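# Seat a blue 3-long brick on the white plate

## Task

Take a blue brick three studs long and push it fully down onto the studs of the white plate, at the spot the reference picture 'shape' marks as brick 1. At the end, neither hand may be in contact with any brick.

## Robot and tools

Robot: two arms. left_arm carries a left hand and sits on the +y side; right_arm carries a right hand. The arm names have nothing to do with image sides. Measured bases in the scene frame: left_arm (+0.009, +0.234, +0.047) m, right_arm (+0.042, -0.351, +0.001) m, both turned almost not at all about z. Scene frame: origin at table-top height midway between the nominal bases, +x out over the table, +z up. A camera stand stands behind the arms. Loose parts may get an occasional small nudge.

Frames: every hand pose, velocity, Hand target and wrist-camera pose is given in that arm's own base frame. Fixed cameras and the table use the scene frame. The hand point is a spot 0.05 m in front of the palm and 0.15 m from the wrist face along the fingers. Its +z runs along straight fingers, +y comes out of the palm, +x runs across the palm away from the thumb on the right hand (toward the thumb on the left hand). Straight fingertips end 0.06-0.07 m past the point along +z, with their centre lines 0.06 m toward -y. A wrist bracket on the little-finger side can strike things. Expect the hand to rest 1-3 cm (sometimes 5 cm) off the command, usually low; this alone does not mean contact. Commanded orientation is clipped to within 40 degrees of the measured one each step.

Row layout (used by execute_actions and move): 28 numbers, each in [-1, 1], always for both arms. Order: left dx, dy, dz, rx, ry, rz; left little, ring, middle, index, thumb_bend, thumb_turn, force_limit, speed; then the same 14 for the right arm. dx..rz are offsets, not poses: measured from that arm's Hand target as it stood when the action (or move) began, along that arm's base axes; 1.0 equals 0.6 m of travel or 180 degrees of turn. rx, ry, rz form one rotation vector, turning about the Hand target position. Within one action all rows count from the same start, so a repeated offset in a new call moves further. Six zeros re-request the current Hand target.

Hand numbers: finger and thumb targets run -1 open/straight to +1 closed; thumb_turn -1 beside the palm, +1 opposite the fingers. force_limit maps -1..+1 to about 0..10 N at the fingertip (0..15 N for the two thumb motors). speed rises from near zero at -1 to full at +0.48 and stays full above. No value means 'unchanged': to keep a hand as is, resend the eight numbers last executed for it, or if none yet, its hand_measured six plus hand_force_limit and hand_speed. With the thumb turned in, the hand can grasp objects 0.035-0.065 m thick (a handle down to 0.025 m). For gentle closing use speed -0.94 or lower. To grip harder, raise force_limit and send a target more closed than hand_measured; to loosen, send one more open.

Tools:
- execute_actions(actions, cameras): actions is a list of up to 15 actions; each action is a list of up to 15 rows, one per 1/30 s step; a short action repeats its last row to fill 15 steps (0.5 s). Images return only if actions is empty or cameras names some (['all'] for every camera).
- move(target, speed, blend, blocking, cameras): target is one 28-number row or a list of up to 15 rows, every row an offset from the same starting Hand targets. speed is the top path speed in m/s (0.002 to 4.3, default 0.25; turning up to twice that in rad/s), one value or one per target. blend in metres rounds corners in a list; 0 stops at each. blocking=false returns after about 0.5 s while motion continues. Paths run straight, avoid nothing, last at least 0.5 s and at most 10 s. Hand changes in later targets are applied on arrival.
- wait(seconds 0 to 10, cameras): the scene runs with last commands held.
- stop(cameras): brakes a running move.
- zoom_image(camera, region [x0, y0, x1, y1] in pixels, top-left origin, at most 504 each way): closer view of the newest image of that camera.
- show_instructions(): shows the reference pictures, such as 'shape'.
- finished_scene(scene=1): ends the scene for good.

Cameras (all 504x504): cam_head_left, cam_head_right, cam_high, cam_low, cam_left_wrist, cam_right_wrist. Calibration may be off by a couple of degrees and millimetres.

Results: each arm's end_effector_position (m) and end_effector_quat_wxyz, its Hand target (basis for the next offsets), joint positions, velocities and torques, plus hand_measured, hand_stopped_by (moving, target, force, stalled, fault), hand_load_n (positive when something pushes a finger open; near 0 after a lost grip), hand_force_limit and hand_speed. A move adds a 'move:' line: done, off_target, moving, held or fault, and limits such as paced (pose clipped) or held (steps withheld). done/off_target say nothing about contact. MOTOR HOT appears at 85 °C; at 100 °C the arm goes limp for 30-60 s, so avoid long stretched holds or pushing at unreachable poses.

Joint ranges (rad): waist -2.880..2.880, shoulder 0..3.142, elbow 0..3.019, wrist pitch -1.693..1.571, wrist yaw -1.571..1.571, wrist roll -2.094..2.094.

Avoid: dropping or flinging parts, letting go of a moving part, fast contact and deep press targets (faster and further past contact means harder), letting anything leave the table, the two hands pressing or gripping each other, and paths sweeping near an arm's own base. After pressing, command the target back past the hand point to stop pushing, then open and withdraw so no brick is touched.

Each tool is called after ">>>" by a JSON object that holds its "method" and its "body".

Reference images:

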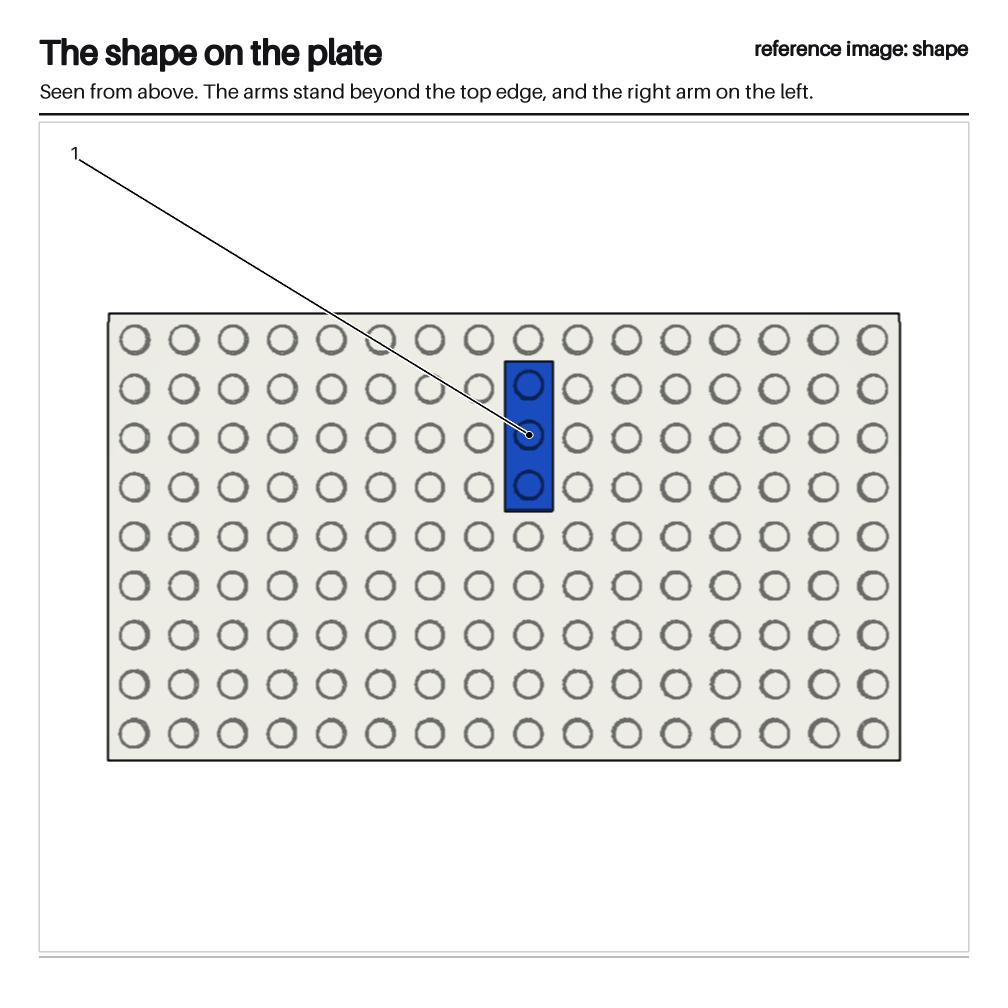

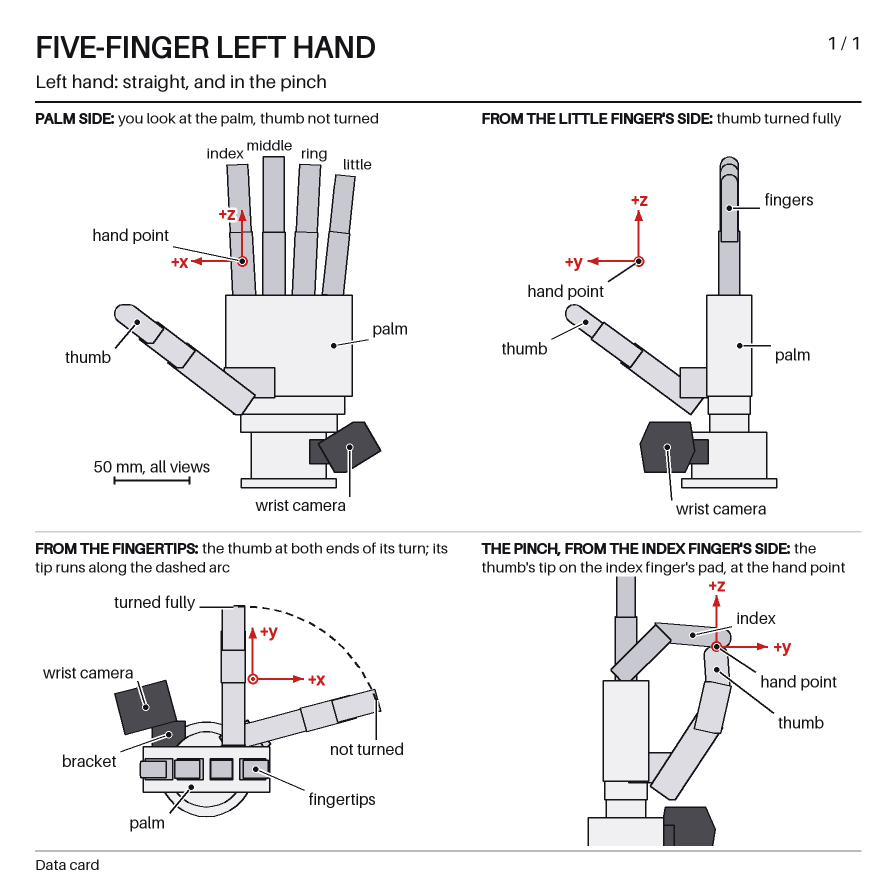

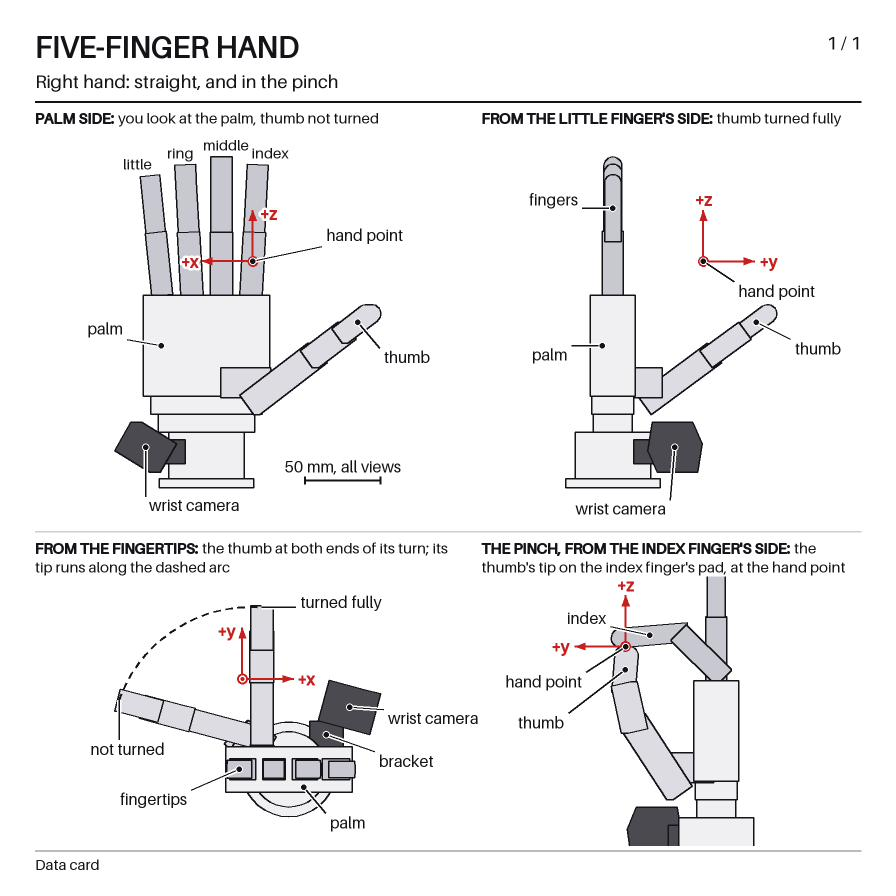

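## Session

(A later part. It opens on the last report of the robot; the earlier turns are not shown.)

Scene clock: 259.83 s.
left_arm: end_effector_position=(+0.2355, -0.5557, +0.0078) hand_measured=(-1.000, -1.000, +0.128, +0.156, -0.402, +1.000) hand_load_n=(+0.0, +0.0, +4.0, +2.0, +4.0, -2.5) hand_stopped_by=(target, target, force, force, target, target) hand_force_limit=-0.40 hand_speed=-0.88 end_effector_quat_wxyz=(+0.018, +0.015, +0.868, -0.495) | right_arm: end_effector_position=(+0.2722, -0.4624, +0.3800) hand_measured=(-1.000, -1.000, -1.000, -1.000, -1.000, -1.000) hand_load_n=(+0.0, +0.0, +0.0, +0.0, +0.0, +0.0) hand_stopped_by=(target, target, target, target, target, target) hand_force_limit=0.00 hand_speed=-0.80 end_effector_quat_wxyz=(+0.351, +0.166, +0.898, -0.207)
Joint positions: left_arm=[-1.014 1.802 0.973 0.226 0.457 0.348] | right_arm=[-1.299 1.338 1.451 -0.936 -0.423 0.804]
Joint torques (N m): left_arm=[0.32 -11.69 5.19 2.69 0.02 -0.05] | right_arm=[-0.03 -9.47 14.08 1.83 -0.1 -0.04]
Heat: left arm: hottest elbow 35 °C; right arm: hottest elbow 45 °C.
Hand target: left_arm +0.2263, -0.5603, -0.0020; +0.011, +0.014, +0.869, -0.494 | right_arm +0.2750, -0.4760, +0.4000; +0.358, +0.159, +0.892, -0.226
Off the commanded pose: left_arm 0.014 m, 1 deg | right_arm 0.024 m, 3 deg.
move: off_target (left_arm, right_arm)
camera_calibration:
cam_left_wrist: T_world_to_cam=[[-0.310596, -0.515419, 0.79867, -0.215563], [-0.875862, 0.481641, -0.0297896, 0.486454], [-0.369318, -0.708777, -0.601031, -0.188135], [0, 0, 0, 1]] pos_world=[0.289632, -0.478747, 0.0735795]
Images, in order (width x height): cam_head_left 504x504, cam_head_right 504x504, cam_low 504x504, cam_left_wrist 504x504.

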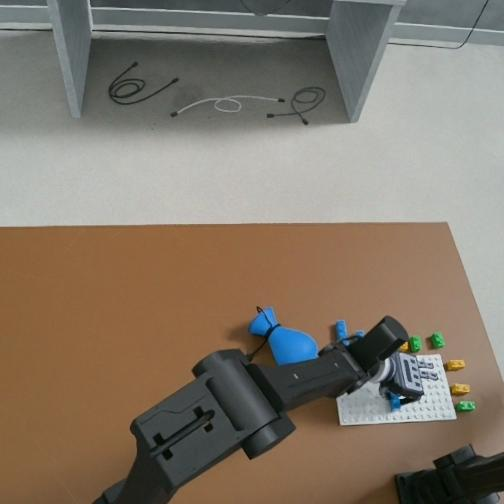

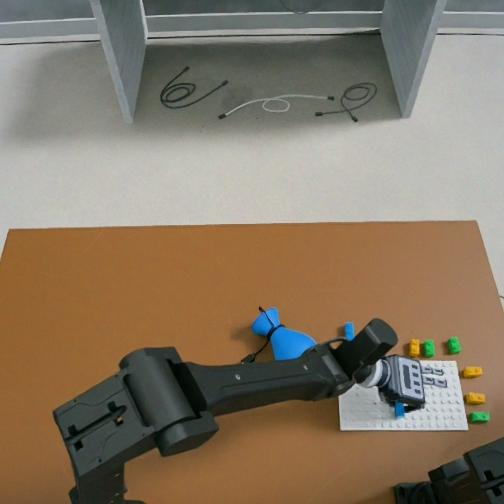

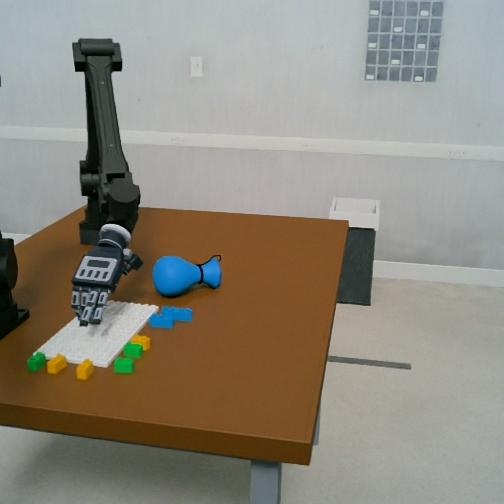

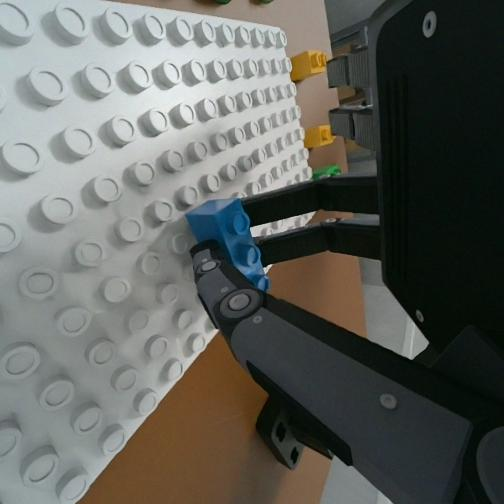

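>>> {"method": "move", "body": {"target": [[-0.003,-0.0022,-0.001,0,0,0,-1,-1,0.5,0.45,-0.4,1,-0.4,-0.88,0,0,0,0,0,0,-1,-1,-1,-1,-1,-1,0,-0.8],[-0.003,-0.0022,-0.025,0.016,0,0,-1,-1,0.5,0.45,-0.4,1,-0.4,-0.88,0,0,0,0,0,0,-1,-1,-1,-1,-1,-1,0,-0.8]], "speed": 0.05, "cameras": ["cam_left_wrist","cam_head_right","cam_head_left","cam_low"]}}

>>> {"method": "zoom_image", "body": {"camera": "cam_left_wrist", "region": [160, 170, 260, 270]}}

>>> {"method": "zoom_image", "body": {"camera": "cam_head_left", "region": [385, 395, 413, 423]}}

>>> {"method": "zoom_image", "body": {"camera": "cam_head_right", "region": [388, 396, 418, 426]}}

Scene clock: 264.60 s.
left_arm: end_effector_position=(+0.2332, -0.5568, +0.0022) hand_measured=(-1.000, -1.000, +0.128, +0.156, -0.402, +1.000) hand_load_n=(+0.0, -0.5, +4.0, +1.0, +3.5, -2.5) hand_stopped_by=(target, target, force, force, target, target) hand_force_limit=-0.40 hand_speed=-0.88 end_effector_quat_wxyz=(+0.021, +0.012, +0.872, -0.490) | right_arm: end_effector_position=(+0.2722, -0.4624, +0.3800) hand_measured=(-1.000, -1.000, -1.000, -1.000, -1.000, -1.000) hand_load_n=(+0.0, +0.0, +0.0, +0.0, +0.0, +0.0) hand_stopped_by=(target, target, target, target, target, target) hand_force_limit=0.00 hand_speed=-0.80 end_effector_quat_wxyz=(+0.351, +0.166, +0.898, -0.207)
Joint positions: left_arm=[-1.024 1.81 0.973 0.227 0.436 0.345] | right_arm=[-1.299 1.338 1.451 -0.936 -0.423 0.804]
Joint torques (N m): left_arm=[-0.26 -10.05 6.71 1.1 -0.18 0.12] | right_arm=[-0.03 -9.52 14.05 1.84 -0.09 -0.04]
Heat: left arm: hottest elbow 35 °C; right arm: hottest elbow 45 °C.
Hand target: left_arm +0.2244, -0.5618, -0.0169; +0.010, +0.015, +0.881, -0.472 | right_arm +0.2750, -0.4760, +0.4000; +0.358, +0.159, +0.892, -0.226
Off the commanded pose: left_arm 0.022 m, 3 deg | right_arm 0.024 m, 3 deg.
move: off_target (left_arm, right_arm)
camera_calibration:
cam_left_wrist: T_world_to_cam=[[-0.309087, -0.528199, 0.790868, -0.219876], [-0.879931, 0.474327, -0.0271045, 0.481669], [-0.360813, -0.704287, -0.611387, -0.192467], [0, 0, 0, 1]] pos_world=[0.28643, -0.480159, 0.0692764]
Images, in order (width x height): cam_head_left 504x504, cam_head_right 504x504, cam_low 504x504, cam_left_wrist 504x504.

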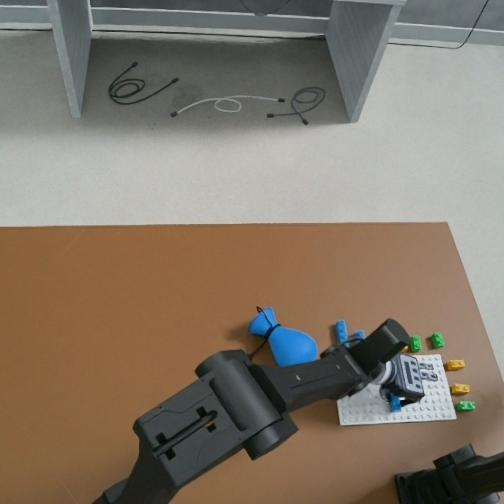

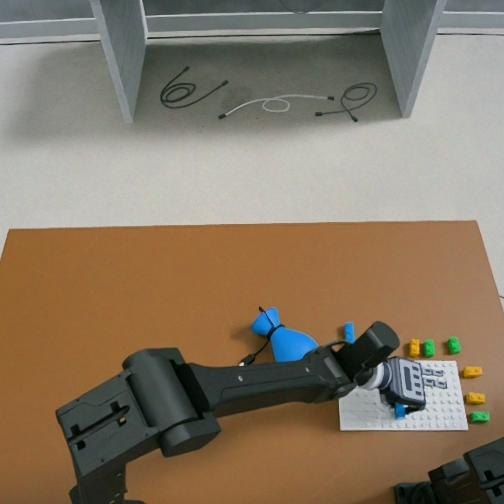

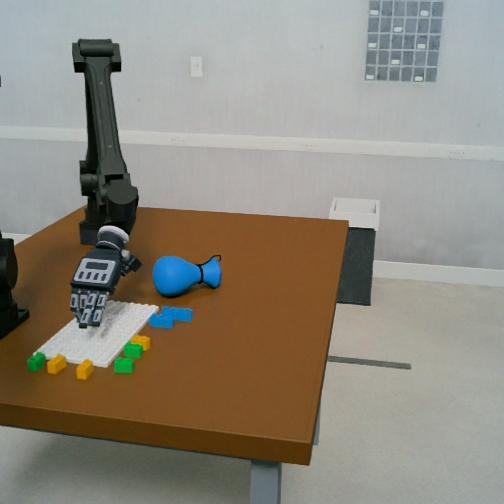

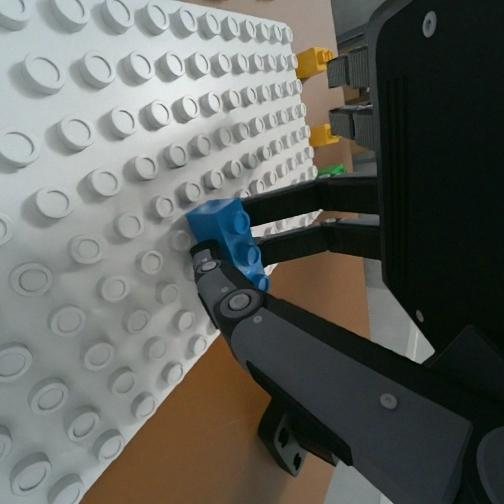

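Scaled by 5.040 from the camera's 504x504 image, which has a finer 720x720 frame.

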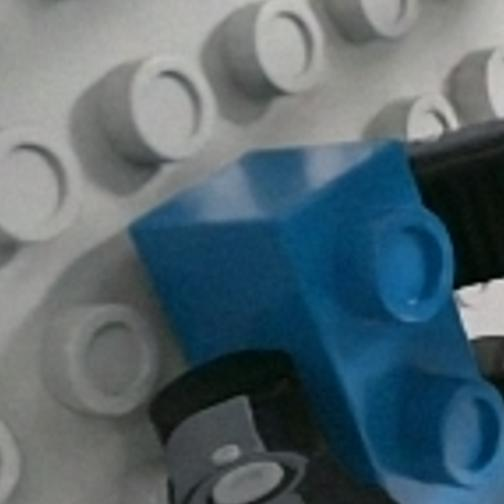

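Scaled by 18.000 from the camera's 504x504 image, which has a finer 720x720 frame.

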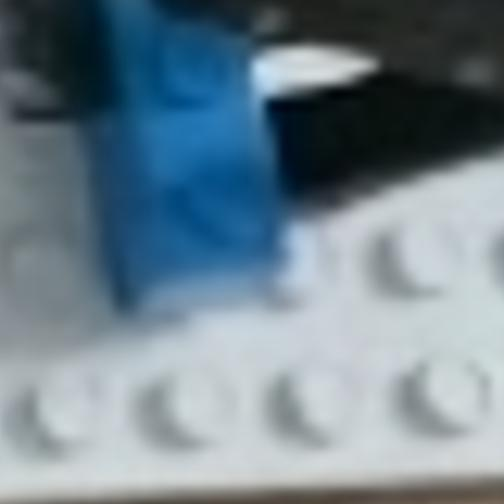

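Scaled by 16.800 from the camera's 504x504 image, which has a finer 720x720 frame.

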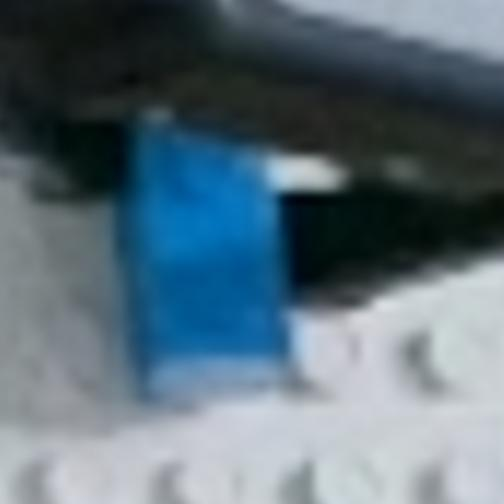

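>>> {"method": "move", "body": {"target": [[0.04,-0.0017,0.128,-0.016,0,0,-1,-1,0.5,0.45,-0.4,1,-0.4,-0.88,0,0,0,0,0,0,-1,-1,-1,-1,-1,-1,0,-0.8],[0.0025,-0.0017,0.075,-0.016,0,0,-1,-1,0.5,0.45,-0.4,1,-0.4,-0.88,0,0,0,0,0,0,-1,-1,-1,-1,-1,-1,0,-0.8],[0.0005,-0.0017,0.0243,-0.016,0,0,-1,-1,0.5,0.45,-0.4,1,-0.4,-0.88,0,0,0,0,0,0,-1,-1,-1,-1,-1,-1,0,-0.8],[0.0005,-0.0017,-0.0005,0,0,0,-1,-1,0.5,0.45,-0.4,1,-0.4,-0.88,0,0,0,0,0,0,-1,-1,-1,-1,-1,-1,0,-0.8]], "speed": [0.08,0.07,0.05,0.05], "cameras": ["cam_left_wrist","cam_head_right","cam_head_left","cam_low"]}}

>>> {"method": "zoom_image", "body": {"camera": "cam_left_wrist", "region": [160, 170, 260, 270]}}

>>> {"method": "zoom_image", "body": {"camera": "cam_head_left", "region": [385, 395, 413, 423]}}

Scene clock: 272.63 s.
left_arm: end_effector_position=(+0.2336, -0.5577, +0.0022) hand_measured=(-1.000, -1.000, +0.128, +0.158, -0.402, +1.000) hand_load_n=(+0.0, +0.0, +4.0, +1.0, +3.0, -2.5) hand_stopped_by=(target, target, force, force, target, target) hand_force_limit=-0.40 hand_speed=-0.88 end_effector_quat_wxyz=(+0.021, +0.012, +0.872, -0.490) | right_arm: end_effector_position=(+0.2722, -0.4624, +0.3800) hand_measured=(-1.000, -1.000, -1.000, -1.000, -1.000, -1.000) hand_load_n=(+0.0, +0.0, +0.0, +0.0, +0.0, +0.0) hand_stopped_by=(target, target, target, target, target, target) hand_force_limit=0.00 hand_speed=-0.80 end_effector_quat_wxyz=(+0.351, +0.166, +0.898, -0.207)
Joint positions: left_arm=[-1.024 1.812 0.976 0.225 0.435 0.344] | right_arm=[-1.299 1.338 1.451 -0.936 -0.423 0.804]
Joint torques (N m): left_arm=[-0.03 -10.7 6.71 1.09 -0.16 0.06] | right_arm=[0.03 -9.35 14.05 1.78 -0.08 -0.04]
Heat: left arm: hottest elbow 35 °C; right arm: hottest elbow 45 °C.
Hand target: left_arm +0.2247, -0.5627, -0.0174; +0.010, +0.014, +0.881, -0.472 | right_arm +0.2750, -0.4760, +0.4000; +0.358, +0.159, +0.892, -0.226
Off the commanded pose: left_arm 0.022 m, 3 deg | right_arm 0.024 m, 3 deg.
move: off_target (left_arm, right_arm)
camera_calibration:
cam_left_wrist: T_world_to_cam=[[-0.30861, -0.528388, 0.790927, -0.220464], [-0.880057, 0.47412, -0.0266461, 0.48231], [-0.360915, -0.704284, -0.61133, -0.193098], [0, 0, 0, 1]] pos_world=[0.286731, -0.48116, 0.0691764]
Images, in order (width x height): cam_head_left 504x504, cam_head_right 504x504, cam_low 504x504, cam_left_wrist 504x504.

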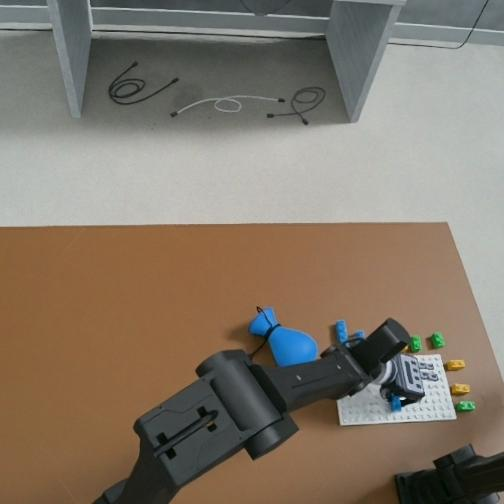

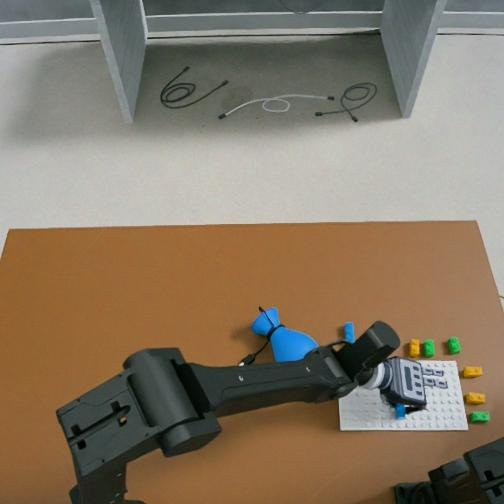

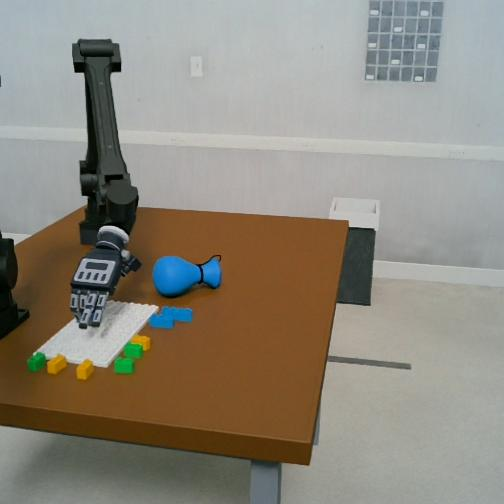

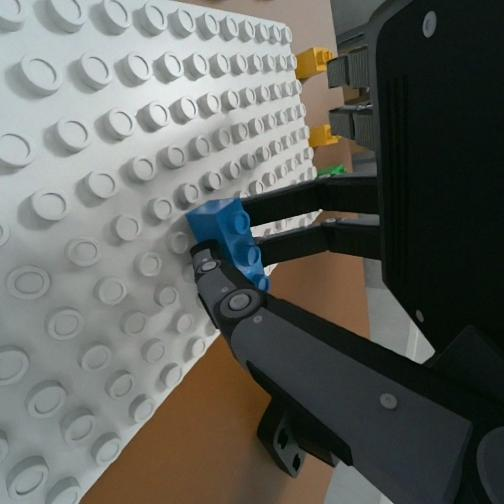

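Scaled by 5.040 from the camera's 504x504 image, which has a finer 720x720 frame.

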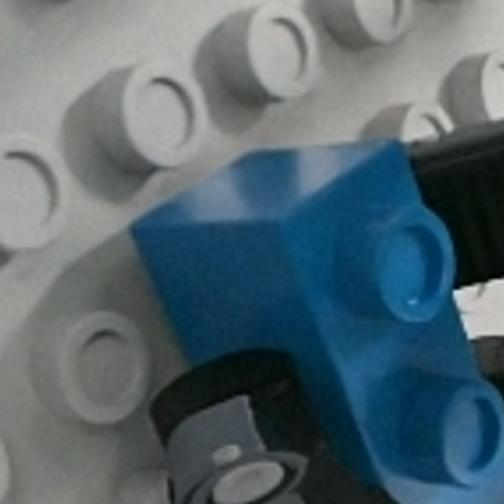

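Scaled by 18.000 from the camera's 504x504 image, which has a finer 720x720 frame.

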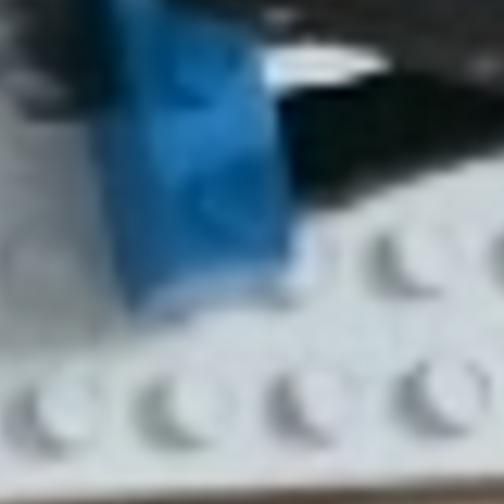

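>>> {"method": "move", "body": {"target": [[0,0,0,0,0,0,-1,-1,0.62,0.62,-0.4,1,0.3,-0.88,0,0,0,0,0,0,-1,-1,-1,-1,-1,-1,0,-0.8],[0,0,-0.035,0.006,0,0,-1,-1,0.62,0.62,-0.4,1,0.3,-0.88,0,0,0,0,0,0,-1,-1,-1,-1,-1,-1,0,-0.8]], "speed": 0.05, "cameras": ["cam_left_wrist","cam_head_right","cam_head_left","cam_low"]}}

>>> {"method": "zoom_image", "body": {"camera": "cam_left_wrist", "region": [160, 170, 260, 270]}}

>>> {"method": "zoom_image", "body": {"camera": "cam_head_left", "region": [385, 395, 413, 423]}}

Scene clock: 275.77 s.
left_arm: end_effector_position=(+0.2323, -0.5582, -0.0010) hand_measured=(-1.000, -1.000, +0.138, +0.188, -0.402, +1.000) hand_load_n=(+0.0, +0.0, +1.0, +7.5, +12.5, -3.0) hand_stopped_by=(target, target, force, force, target, target) hand_force_limit=0.30 hand_speed=-0.88 end_effector_quat_wxyz=(+0.021, +0.012, +0.873, -0.487) | right_arm: end_effector_position=(+0.2722, -0.4624, +0.3800) hand_measured=(-1.000, -1.000, -1.000, -1.000, -1.000, -1.000) hand_load_n=(+0.0, +0.0, +0.0, +0.0, +0.0, +0.0) hand_stopped_by=(target, target, target, target, target, target) hand_force_limit=0.00 hand_speed=-0.80 end_effector_quat_wxyz=(+0.351, +0.166, +0.898, -0.207)
Joint positions: left_arm=[-1.028 1.818 0.978 0.224 0.432 0.344] | right_arm=[-1.299 1.338 1.451 -0.936 -0.423 0.804]
Joint torques (N m): left_arm=[-0.03 -7.71 6.49 2.02 -0.34 0.19] | right_arm=[-0.21 -9.58 14.04 1.77 -0.09 -0.05]
Heat: left arm: hottest elbow 35 °C; right arm: hottest elbow 45 °C.
Hand target: left_arm +0.2247, -0.5626, -0.0384; +0.010, +0.014, +0.886, -0.464 | right_arm +0.2750, -0.4760, +0.4000; +0.358, +0.159, +0.892, -0.226
Off the commanded pose: left_arm 0.038 m, 3 deg | right_arm 0.024 m, 3 deg.
move: off_target (left_arm, right_arm)
camera_calibration:
cam_left_wrist: T_world_to_cam=[[-0.307917, -0.533007, 0.788093, -0.221413], [-0.879953, 0.474509, -0.022885, 0.48152], [-0.361759, -0.700532, -0.61513, -0.193518], [0, 0, 0, 1]] pos_world=[0.285532, -0.482065, 0.0664748]
Images, in order (width x height): cam_head_left 504x504, cam_head_right 504x504, cam_low 504x504, cam_left_wrist 504x504.

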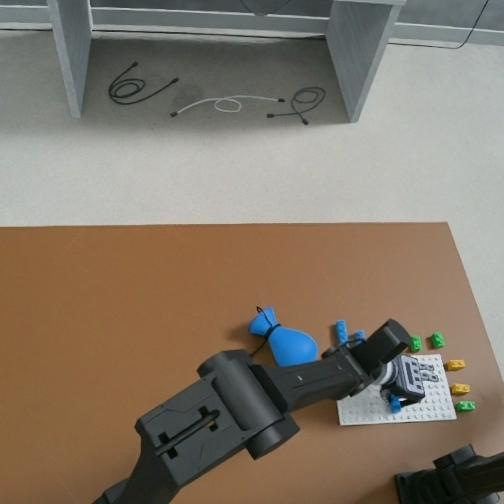

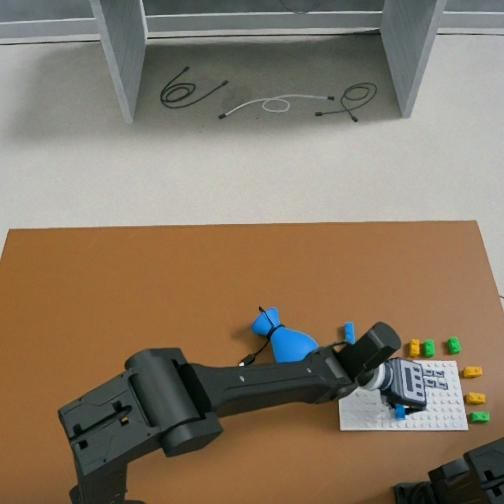

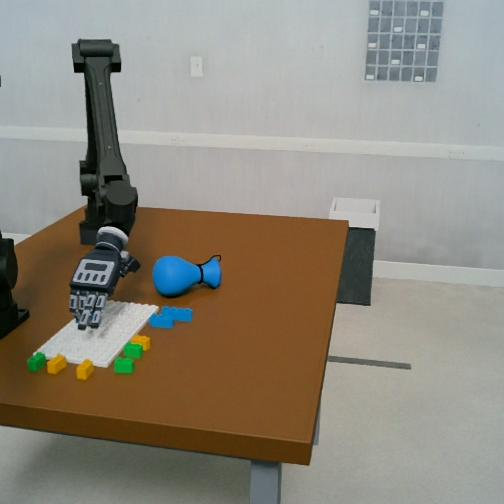

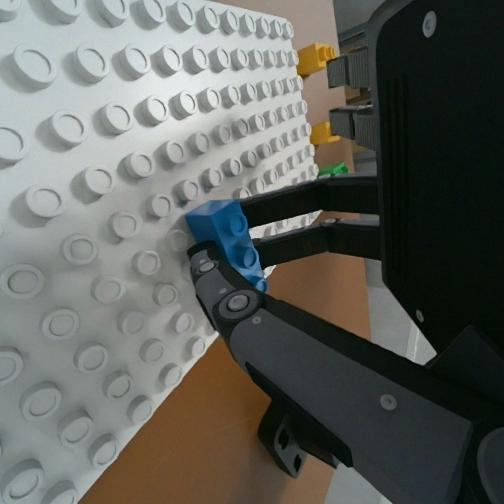

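Scaled by 5.040 from the camera's 504x504 image, which has a finer 720x720 frame.

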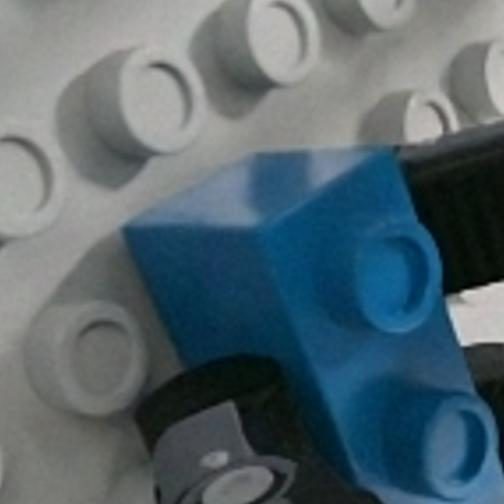

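Scaled by 18.000 from the camera's 504x504 image, which has a finer 720x720 frame.

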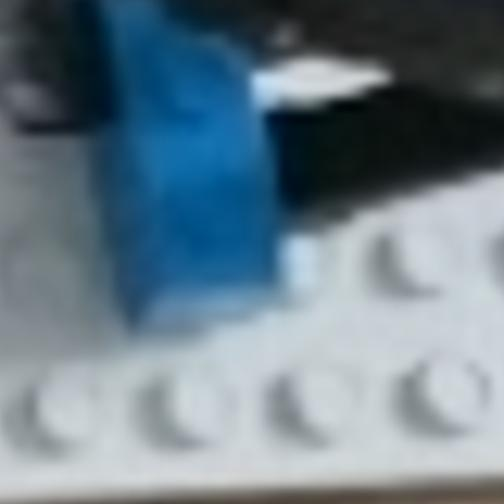

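>>> {"method": "move", "body": {"target": [0,0,0.06,0,0,0,-1,-1,0.62,0.62,-0.4,1,0.3,-0.88,0,0,0,0,0,0,-1,-1,-1,-1,-1,-1,0,-0.8], "speed": 0.05, "cameras": ["cam_left_wrist","cam_head_right","cam_head_left","cam_low"]}}

>>> {"method": "zoom_image", "body": {"camera": "cam_left_wrist", "region": [160, 170, 260, 270]}}

Scene clock: 280.30 s.
left_arm: end_effector_position=(+0.2321, -0.5586, +0.0014) hand_measured=(-1.000, -1.000, +0.138, +0.188, -0.402, +1.000) hand_load_n=(+0.0, +0.0, +5.5, +9.0, +10.5, -5.0) hand_stopped_by=(target, target, force, force, target, target) hand_force_limit=0.30 hand_speed=-0.88 end_effector_quat_wxyz=(+0.015, +0.007, +0.881, -0.473) | right_arm: end_effector_position=(+0.2722, -0.4624, +0.3800) hand_measured=(-1.000, -1.000, -1.000, -1.000, -1.000, -1.000) hand_load_n=(+0.0, +0.0, +0.0, +0.0, +0.0, +0.0) hand_stopped_by=(target, target, target, target, target, target) hand_force_limit=0.00 hand_speed=-0.80 end_effector_quat_wxyz=(+0.351, +0.166, +0.898, -0.207)
Joint positions: left_arm=[-1.03 1.814 1.004 0.16 0.426 0.344] | right_arm=[-1.299 1.338 1.451 -0.936 -0.423 0.804]
Joint torques (N m): left_arm=[0.26 -12.81 6.46 0.87 -0.12 0.17] | right_arm=[-0.03 -9.41 14.04 1.77 -0.09 -0.04]
Heat: left arm: hottest elbow 35 °C; right arm: hottest elbow 45 °C.
Hand target: left_arm +0.2247, -0.5626, -0.0024; +0.010, +0.014, +0.886, -0.464 | right_arm +0.2750, -0.4760, +0.4000; +0.358, +0.159, +0.892, -0.226
Off the commanded pose: left_arm 0.009 m, 2 deg | right_arm 0.024 m, 3 deg.
move: off_target (right_arm)
camera_calibration:
cam_left_wrist: T_world_to_cam=[[-0.294914, -0.558513, 0.775299, -0.240707], [-0.881315, 0.472501, 0.00514097, 0.480701], [-0.369201, -0.681767, -0.631573, -0.180158], [0, 0, 0, 1]] pos_world=[0.286147, -0.484396, 0.0703653]
Images, in order (width x height): cam_head_left 504x504, cam_head_right 504x504, cam_low 504x504, cam_left_wrist 504x504.

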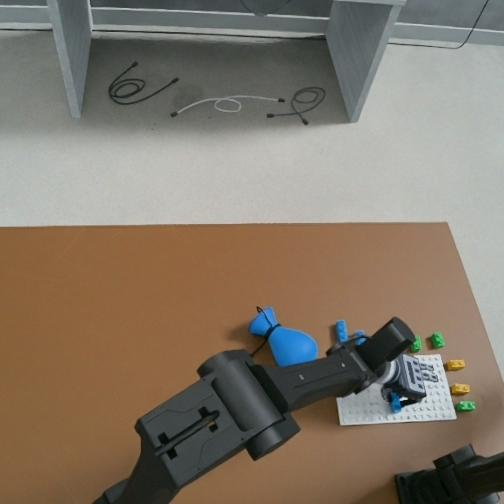

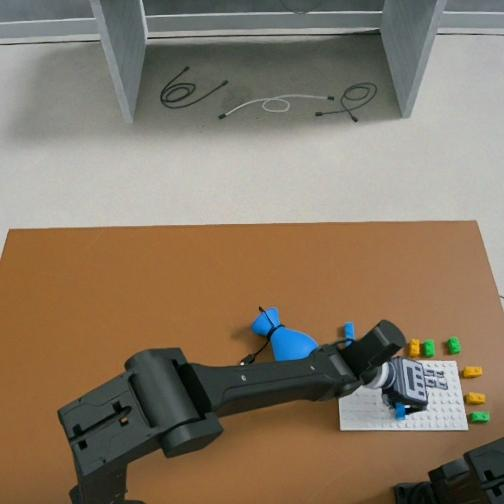

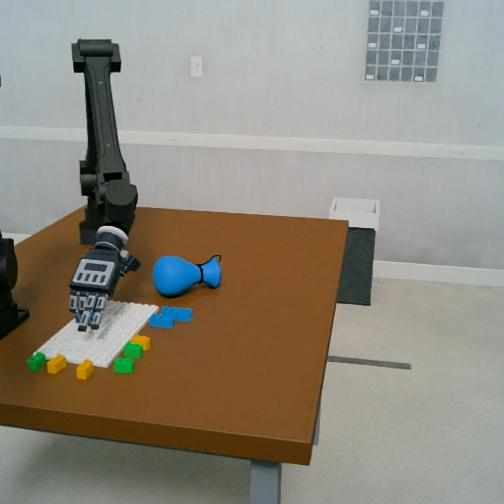

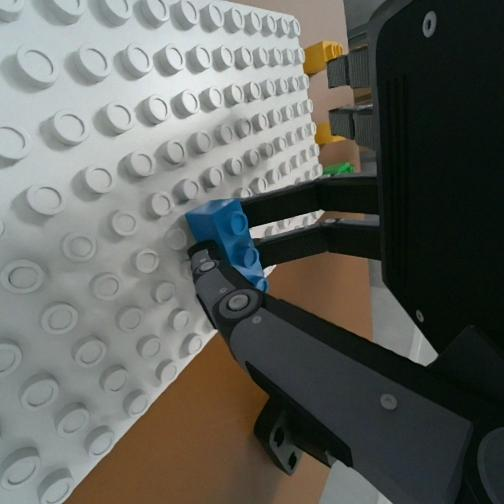

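Scaled by 5.040 from the camera's 504x504 image, which has a finer 720x720 frame.

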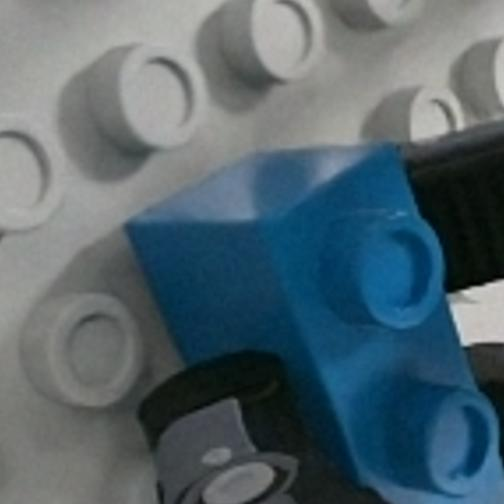

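>>> {"method": "move", "body": {"target": [0,0,0,0,0,0,-1,-1,-0.05,-0.05,-0.48,1,0.3,-0.85,0,0,0,0,0,0,-1,-1,-1,-1,-1,-1,0,-0.8], "speed": 0.05, "cameras": ["cam_left_wrist","cam_head_right","cam_head_left","cam_low"]}}

>>> {"method": "zoom_image", "body": {"camera": "cam_left_wrist", "region": [150, 160, 290, 300]}}

>>> {"method": "zoom_image", "body": {"camera": "cam_head_left", "region": [380, 390, 420, 430]}}

>>> {"method": "zoom_image", "body": {"camera": "cam_head_right", "region": [380, 390, 420, 430]}}

Scene clock: 282.20 s.
left_arm: end_effector_position=(+0.2314, -0.5575, +0.0050) hand_measured=(-1.000, -1.000, -0.050, -0.050, -0.480, +1.000) hand_load_n=(+0.0, +0.0, -1.0, +0.0, +0.0, +0.0) hand_stopped_by=(target, target, target, target, target, target) hand_force_limit=0.30 hand_speed=-0.85 end_effector_quat_wxyz=(+0.015, +0.007, +0.882, -0.471) | right_arm: end_effector_position=(+0.2722, -0.4624, +0.3800) hand_measured=(-1.000, -1.000, -1.000, -1.000, -1.000, -1.000) hand_load_n=(+0.0, +0.0, +0.0, +0.0, +0.0, +0.0) hand_stopped_by=(target, target, target, target, target, target) hand_force_limit=0.00 hand_speed=-0.80 end_effector_quat_wxyz=(+0.351, +0.166, +0.898, -0.207)
Joint positions: left_arm=[-1.031 1.804 1.004 0.145 0.422 0.345] | right_arm=[-1.299 1.338 1.451 -0.936 -0.423 0.804]
Joint torques (N m): left_arm=[0.09 -12.28 6.46 1.42 0.05 0.17] | right_arm=[0.15 -9.47 14.05 1.77 -0.08 -0.04]
Heat: left arm: hottest elbow 35 °C; right arm: hottest elbow 45 °C.
Hand target: left_arm +0.2246, -0.5628, -0.0021; +0.010, +0.015, +0.886, -0.464 | right_arm +0.2750, -0.4760, +0.4000; +0.358, +0.159, +0.892, -0.226
Off the commanded pose: left_arm 0.011 m, 1 deg | right_arm 0.024 m, 3 deg.
move: off_target (left_arm, right_arm)
camera_calibration:
cam_left_wrist: T_world_to_cam=[[-0.294261, -0.562426, 0.772715, -0.245429], [-0.882092, 0.471026, 0.00692604, 0.478929], [-0.367864, -0.679568, -0.634716, -0.176402], [0, 0, 0, 1]] pos_world=[0.285347, -0.4835, 0.074364]
Images, in order (width x height): cam_head_left 504x504, cam_head_right 504x504, cam_low 504x504, cam_left_wrist 504x504.

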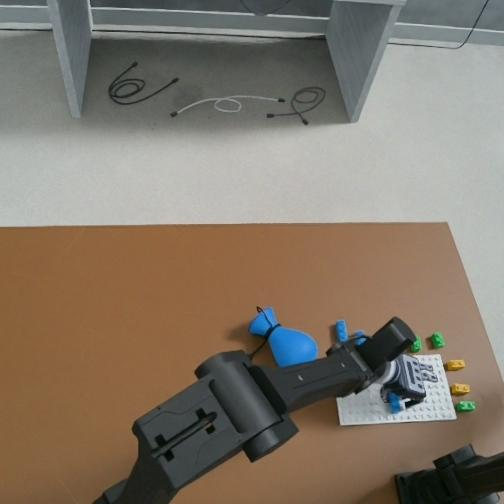

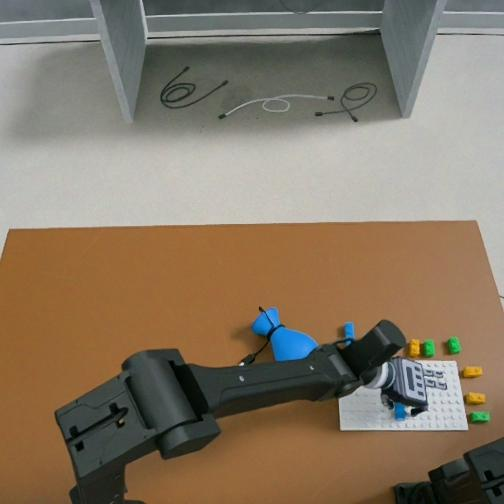

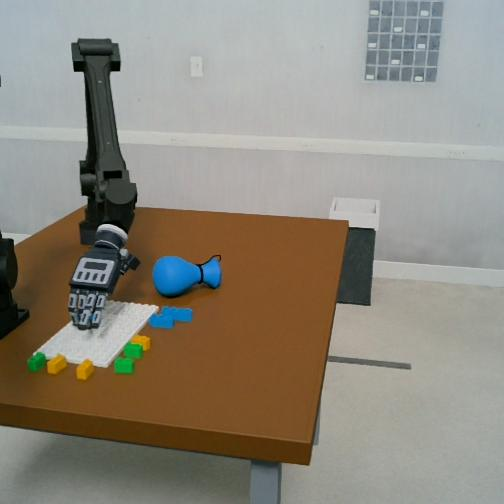

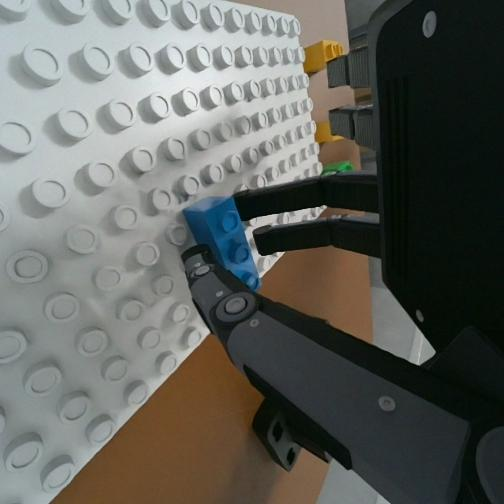

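Scaled by 3.600 from the camera's 504x504 image, which has a finer 720x720 frame.

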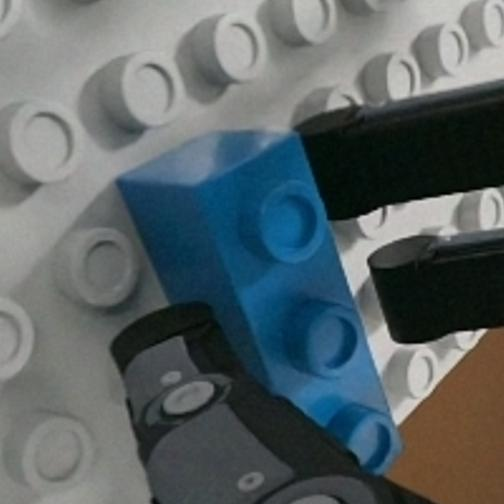

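Scaled by 12.600 from the camera's 504x504 image, which has a finer 720x720 frame.

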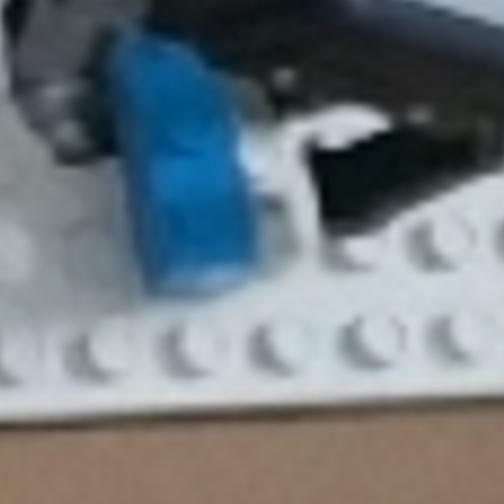

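Scaled by 12.600 from the camera's 504x504 image, which has a finer 720x720 frame.

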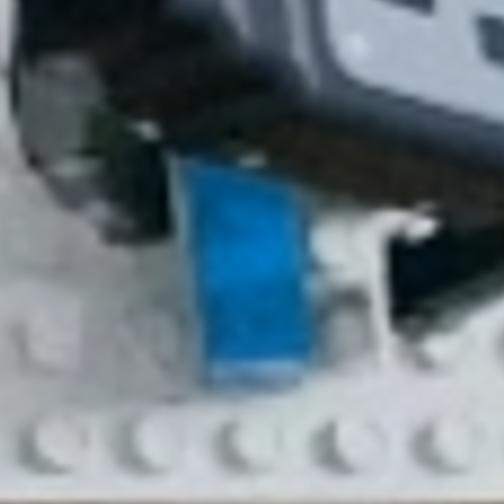

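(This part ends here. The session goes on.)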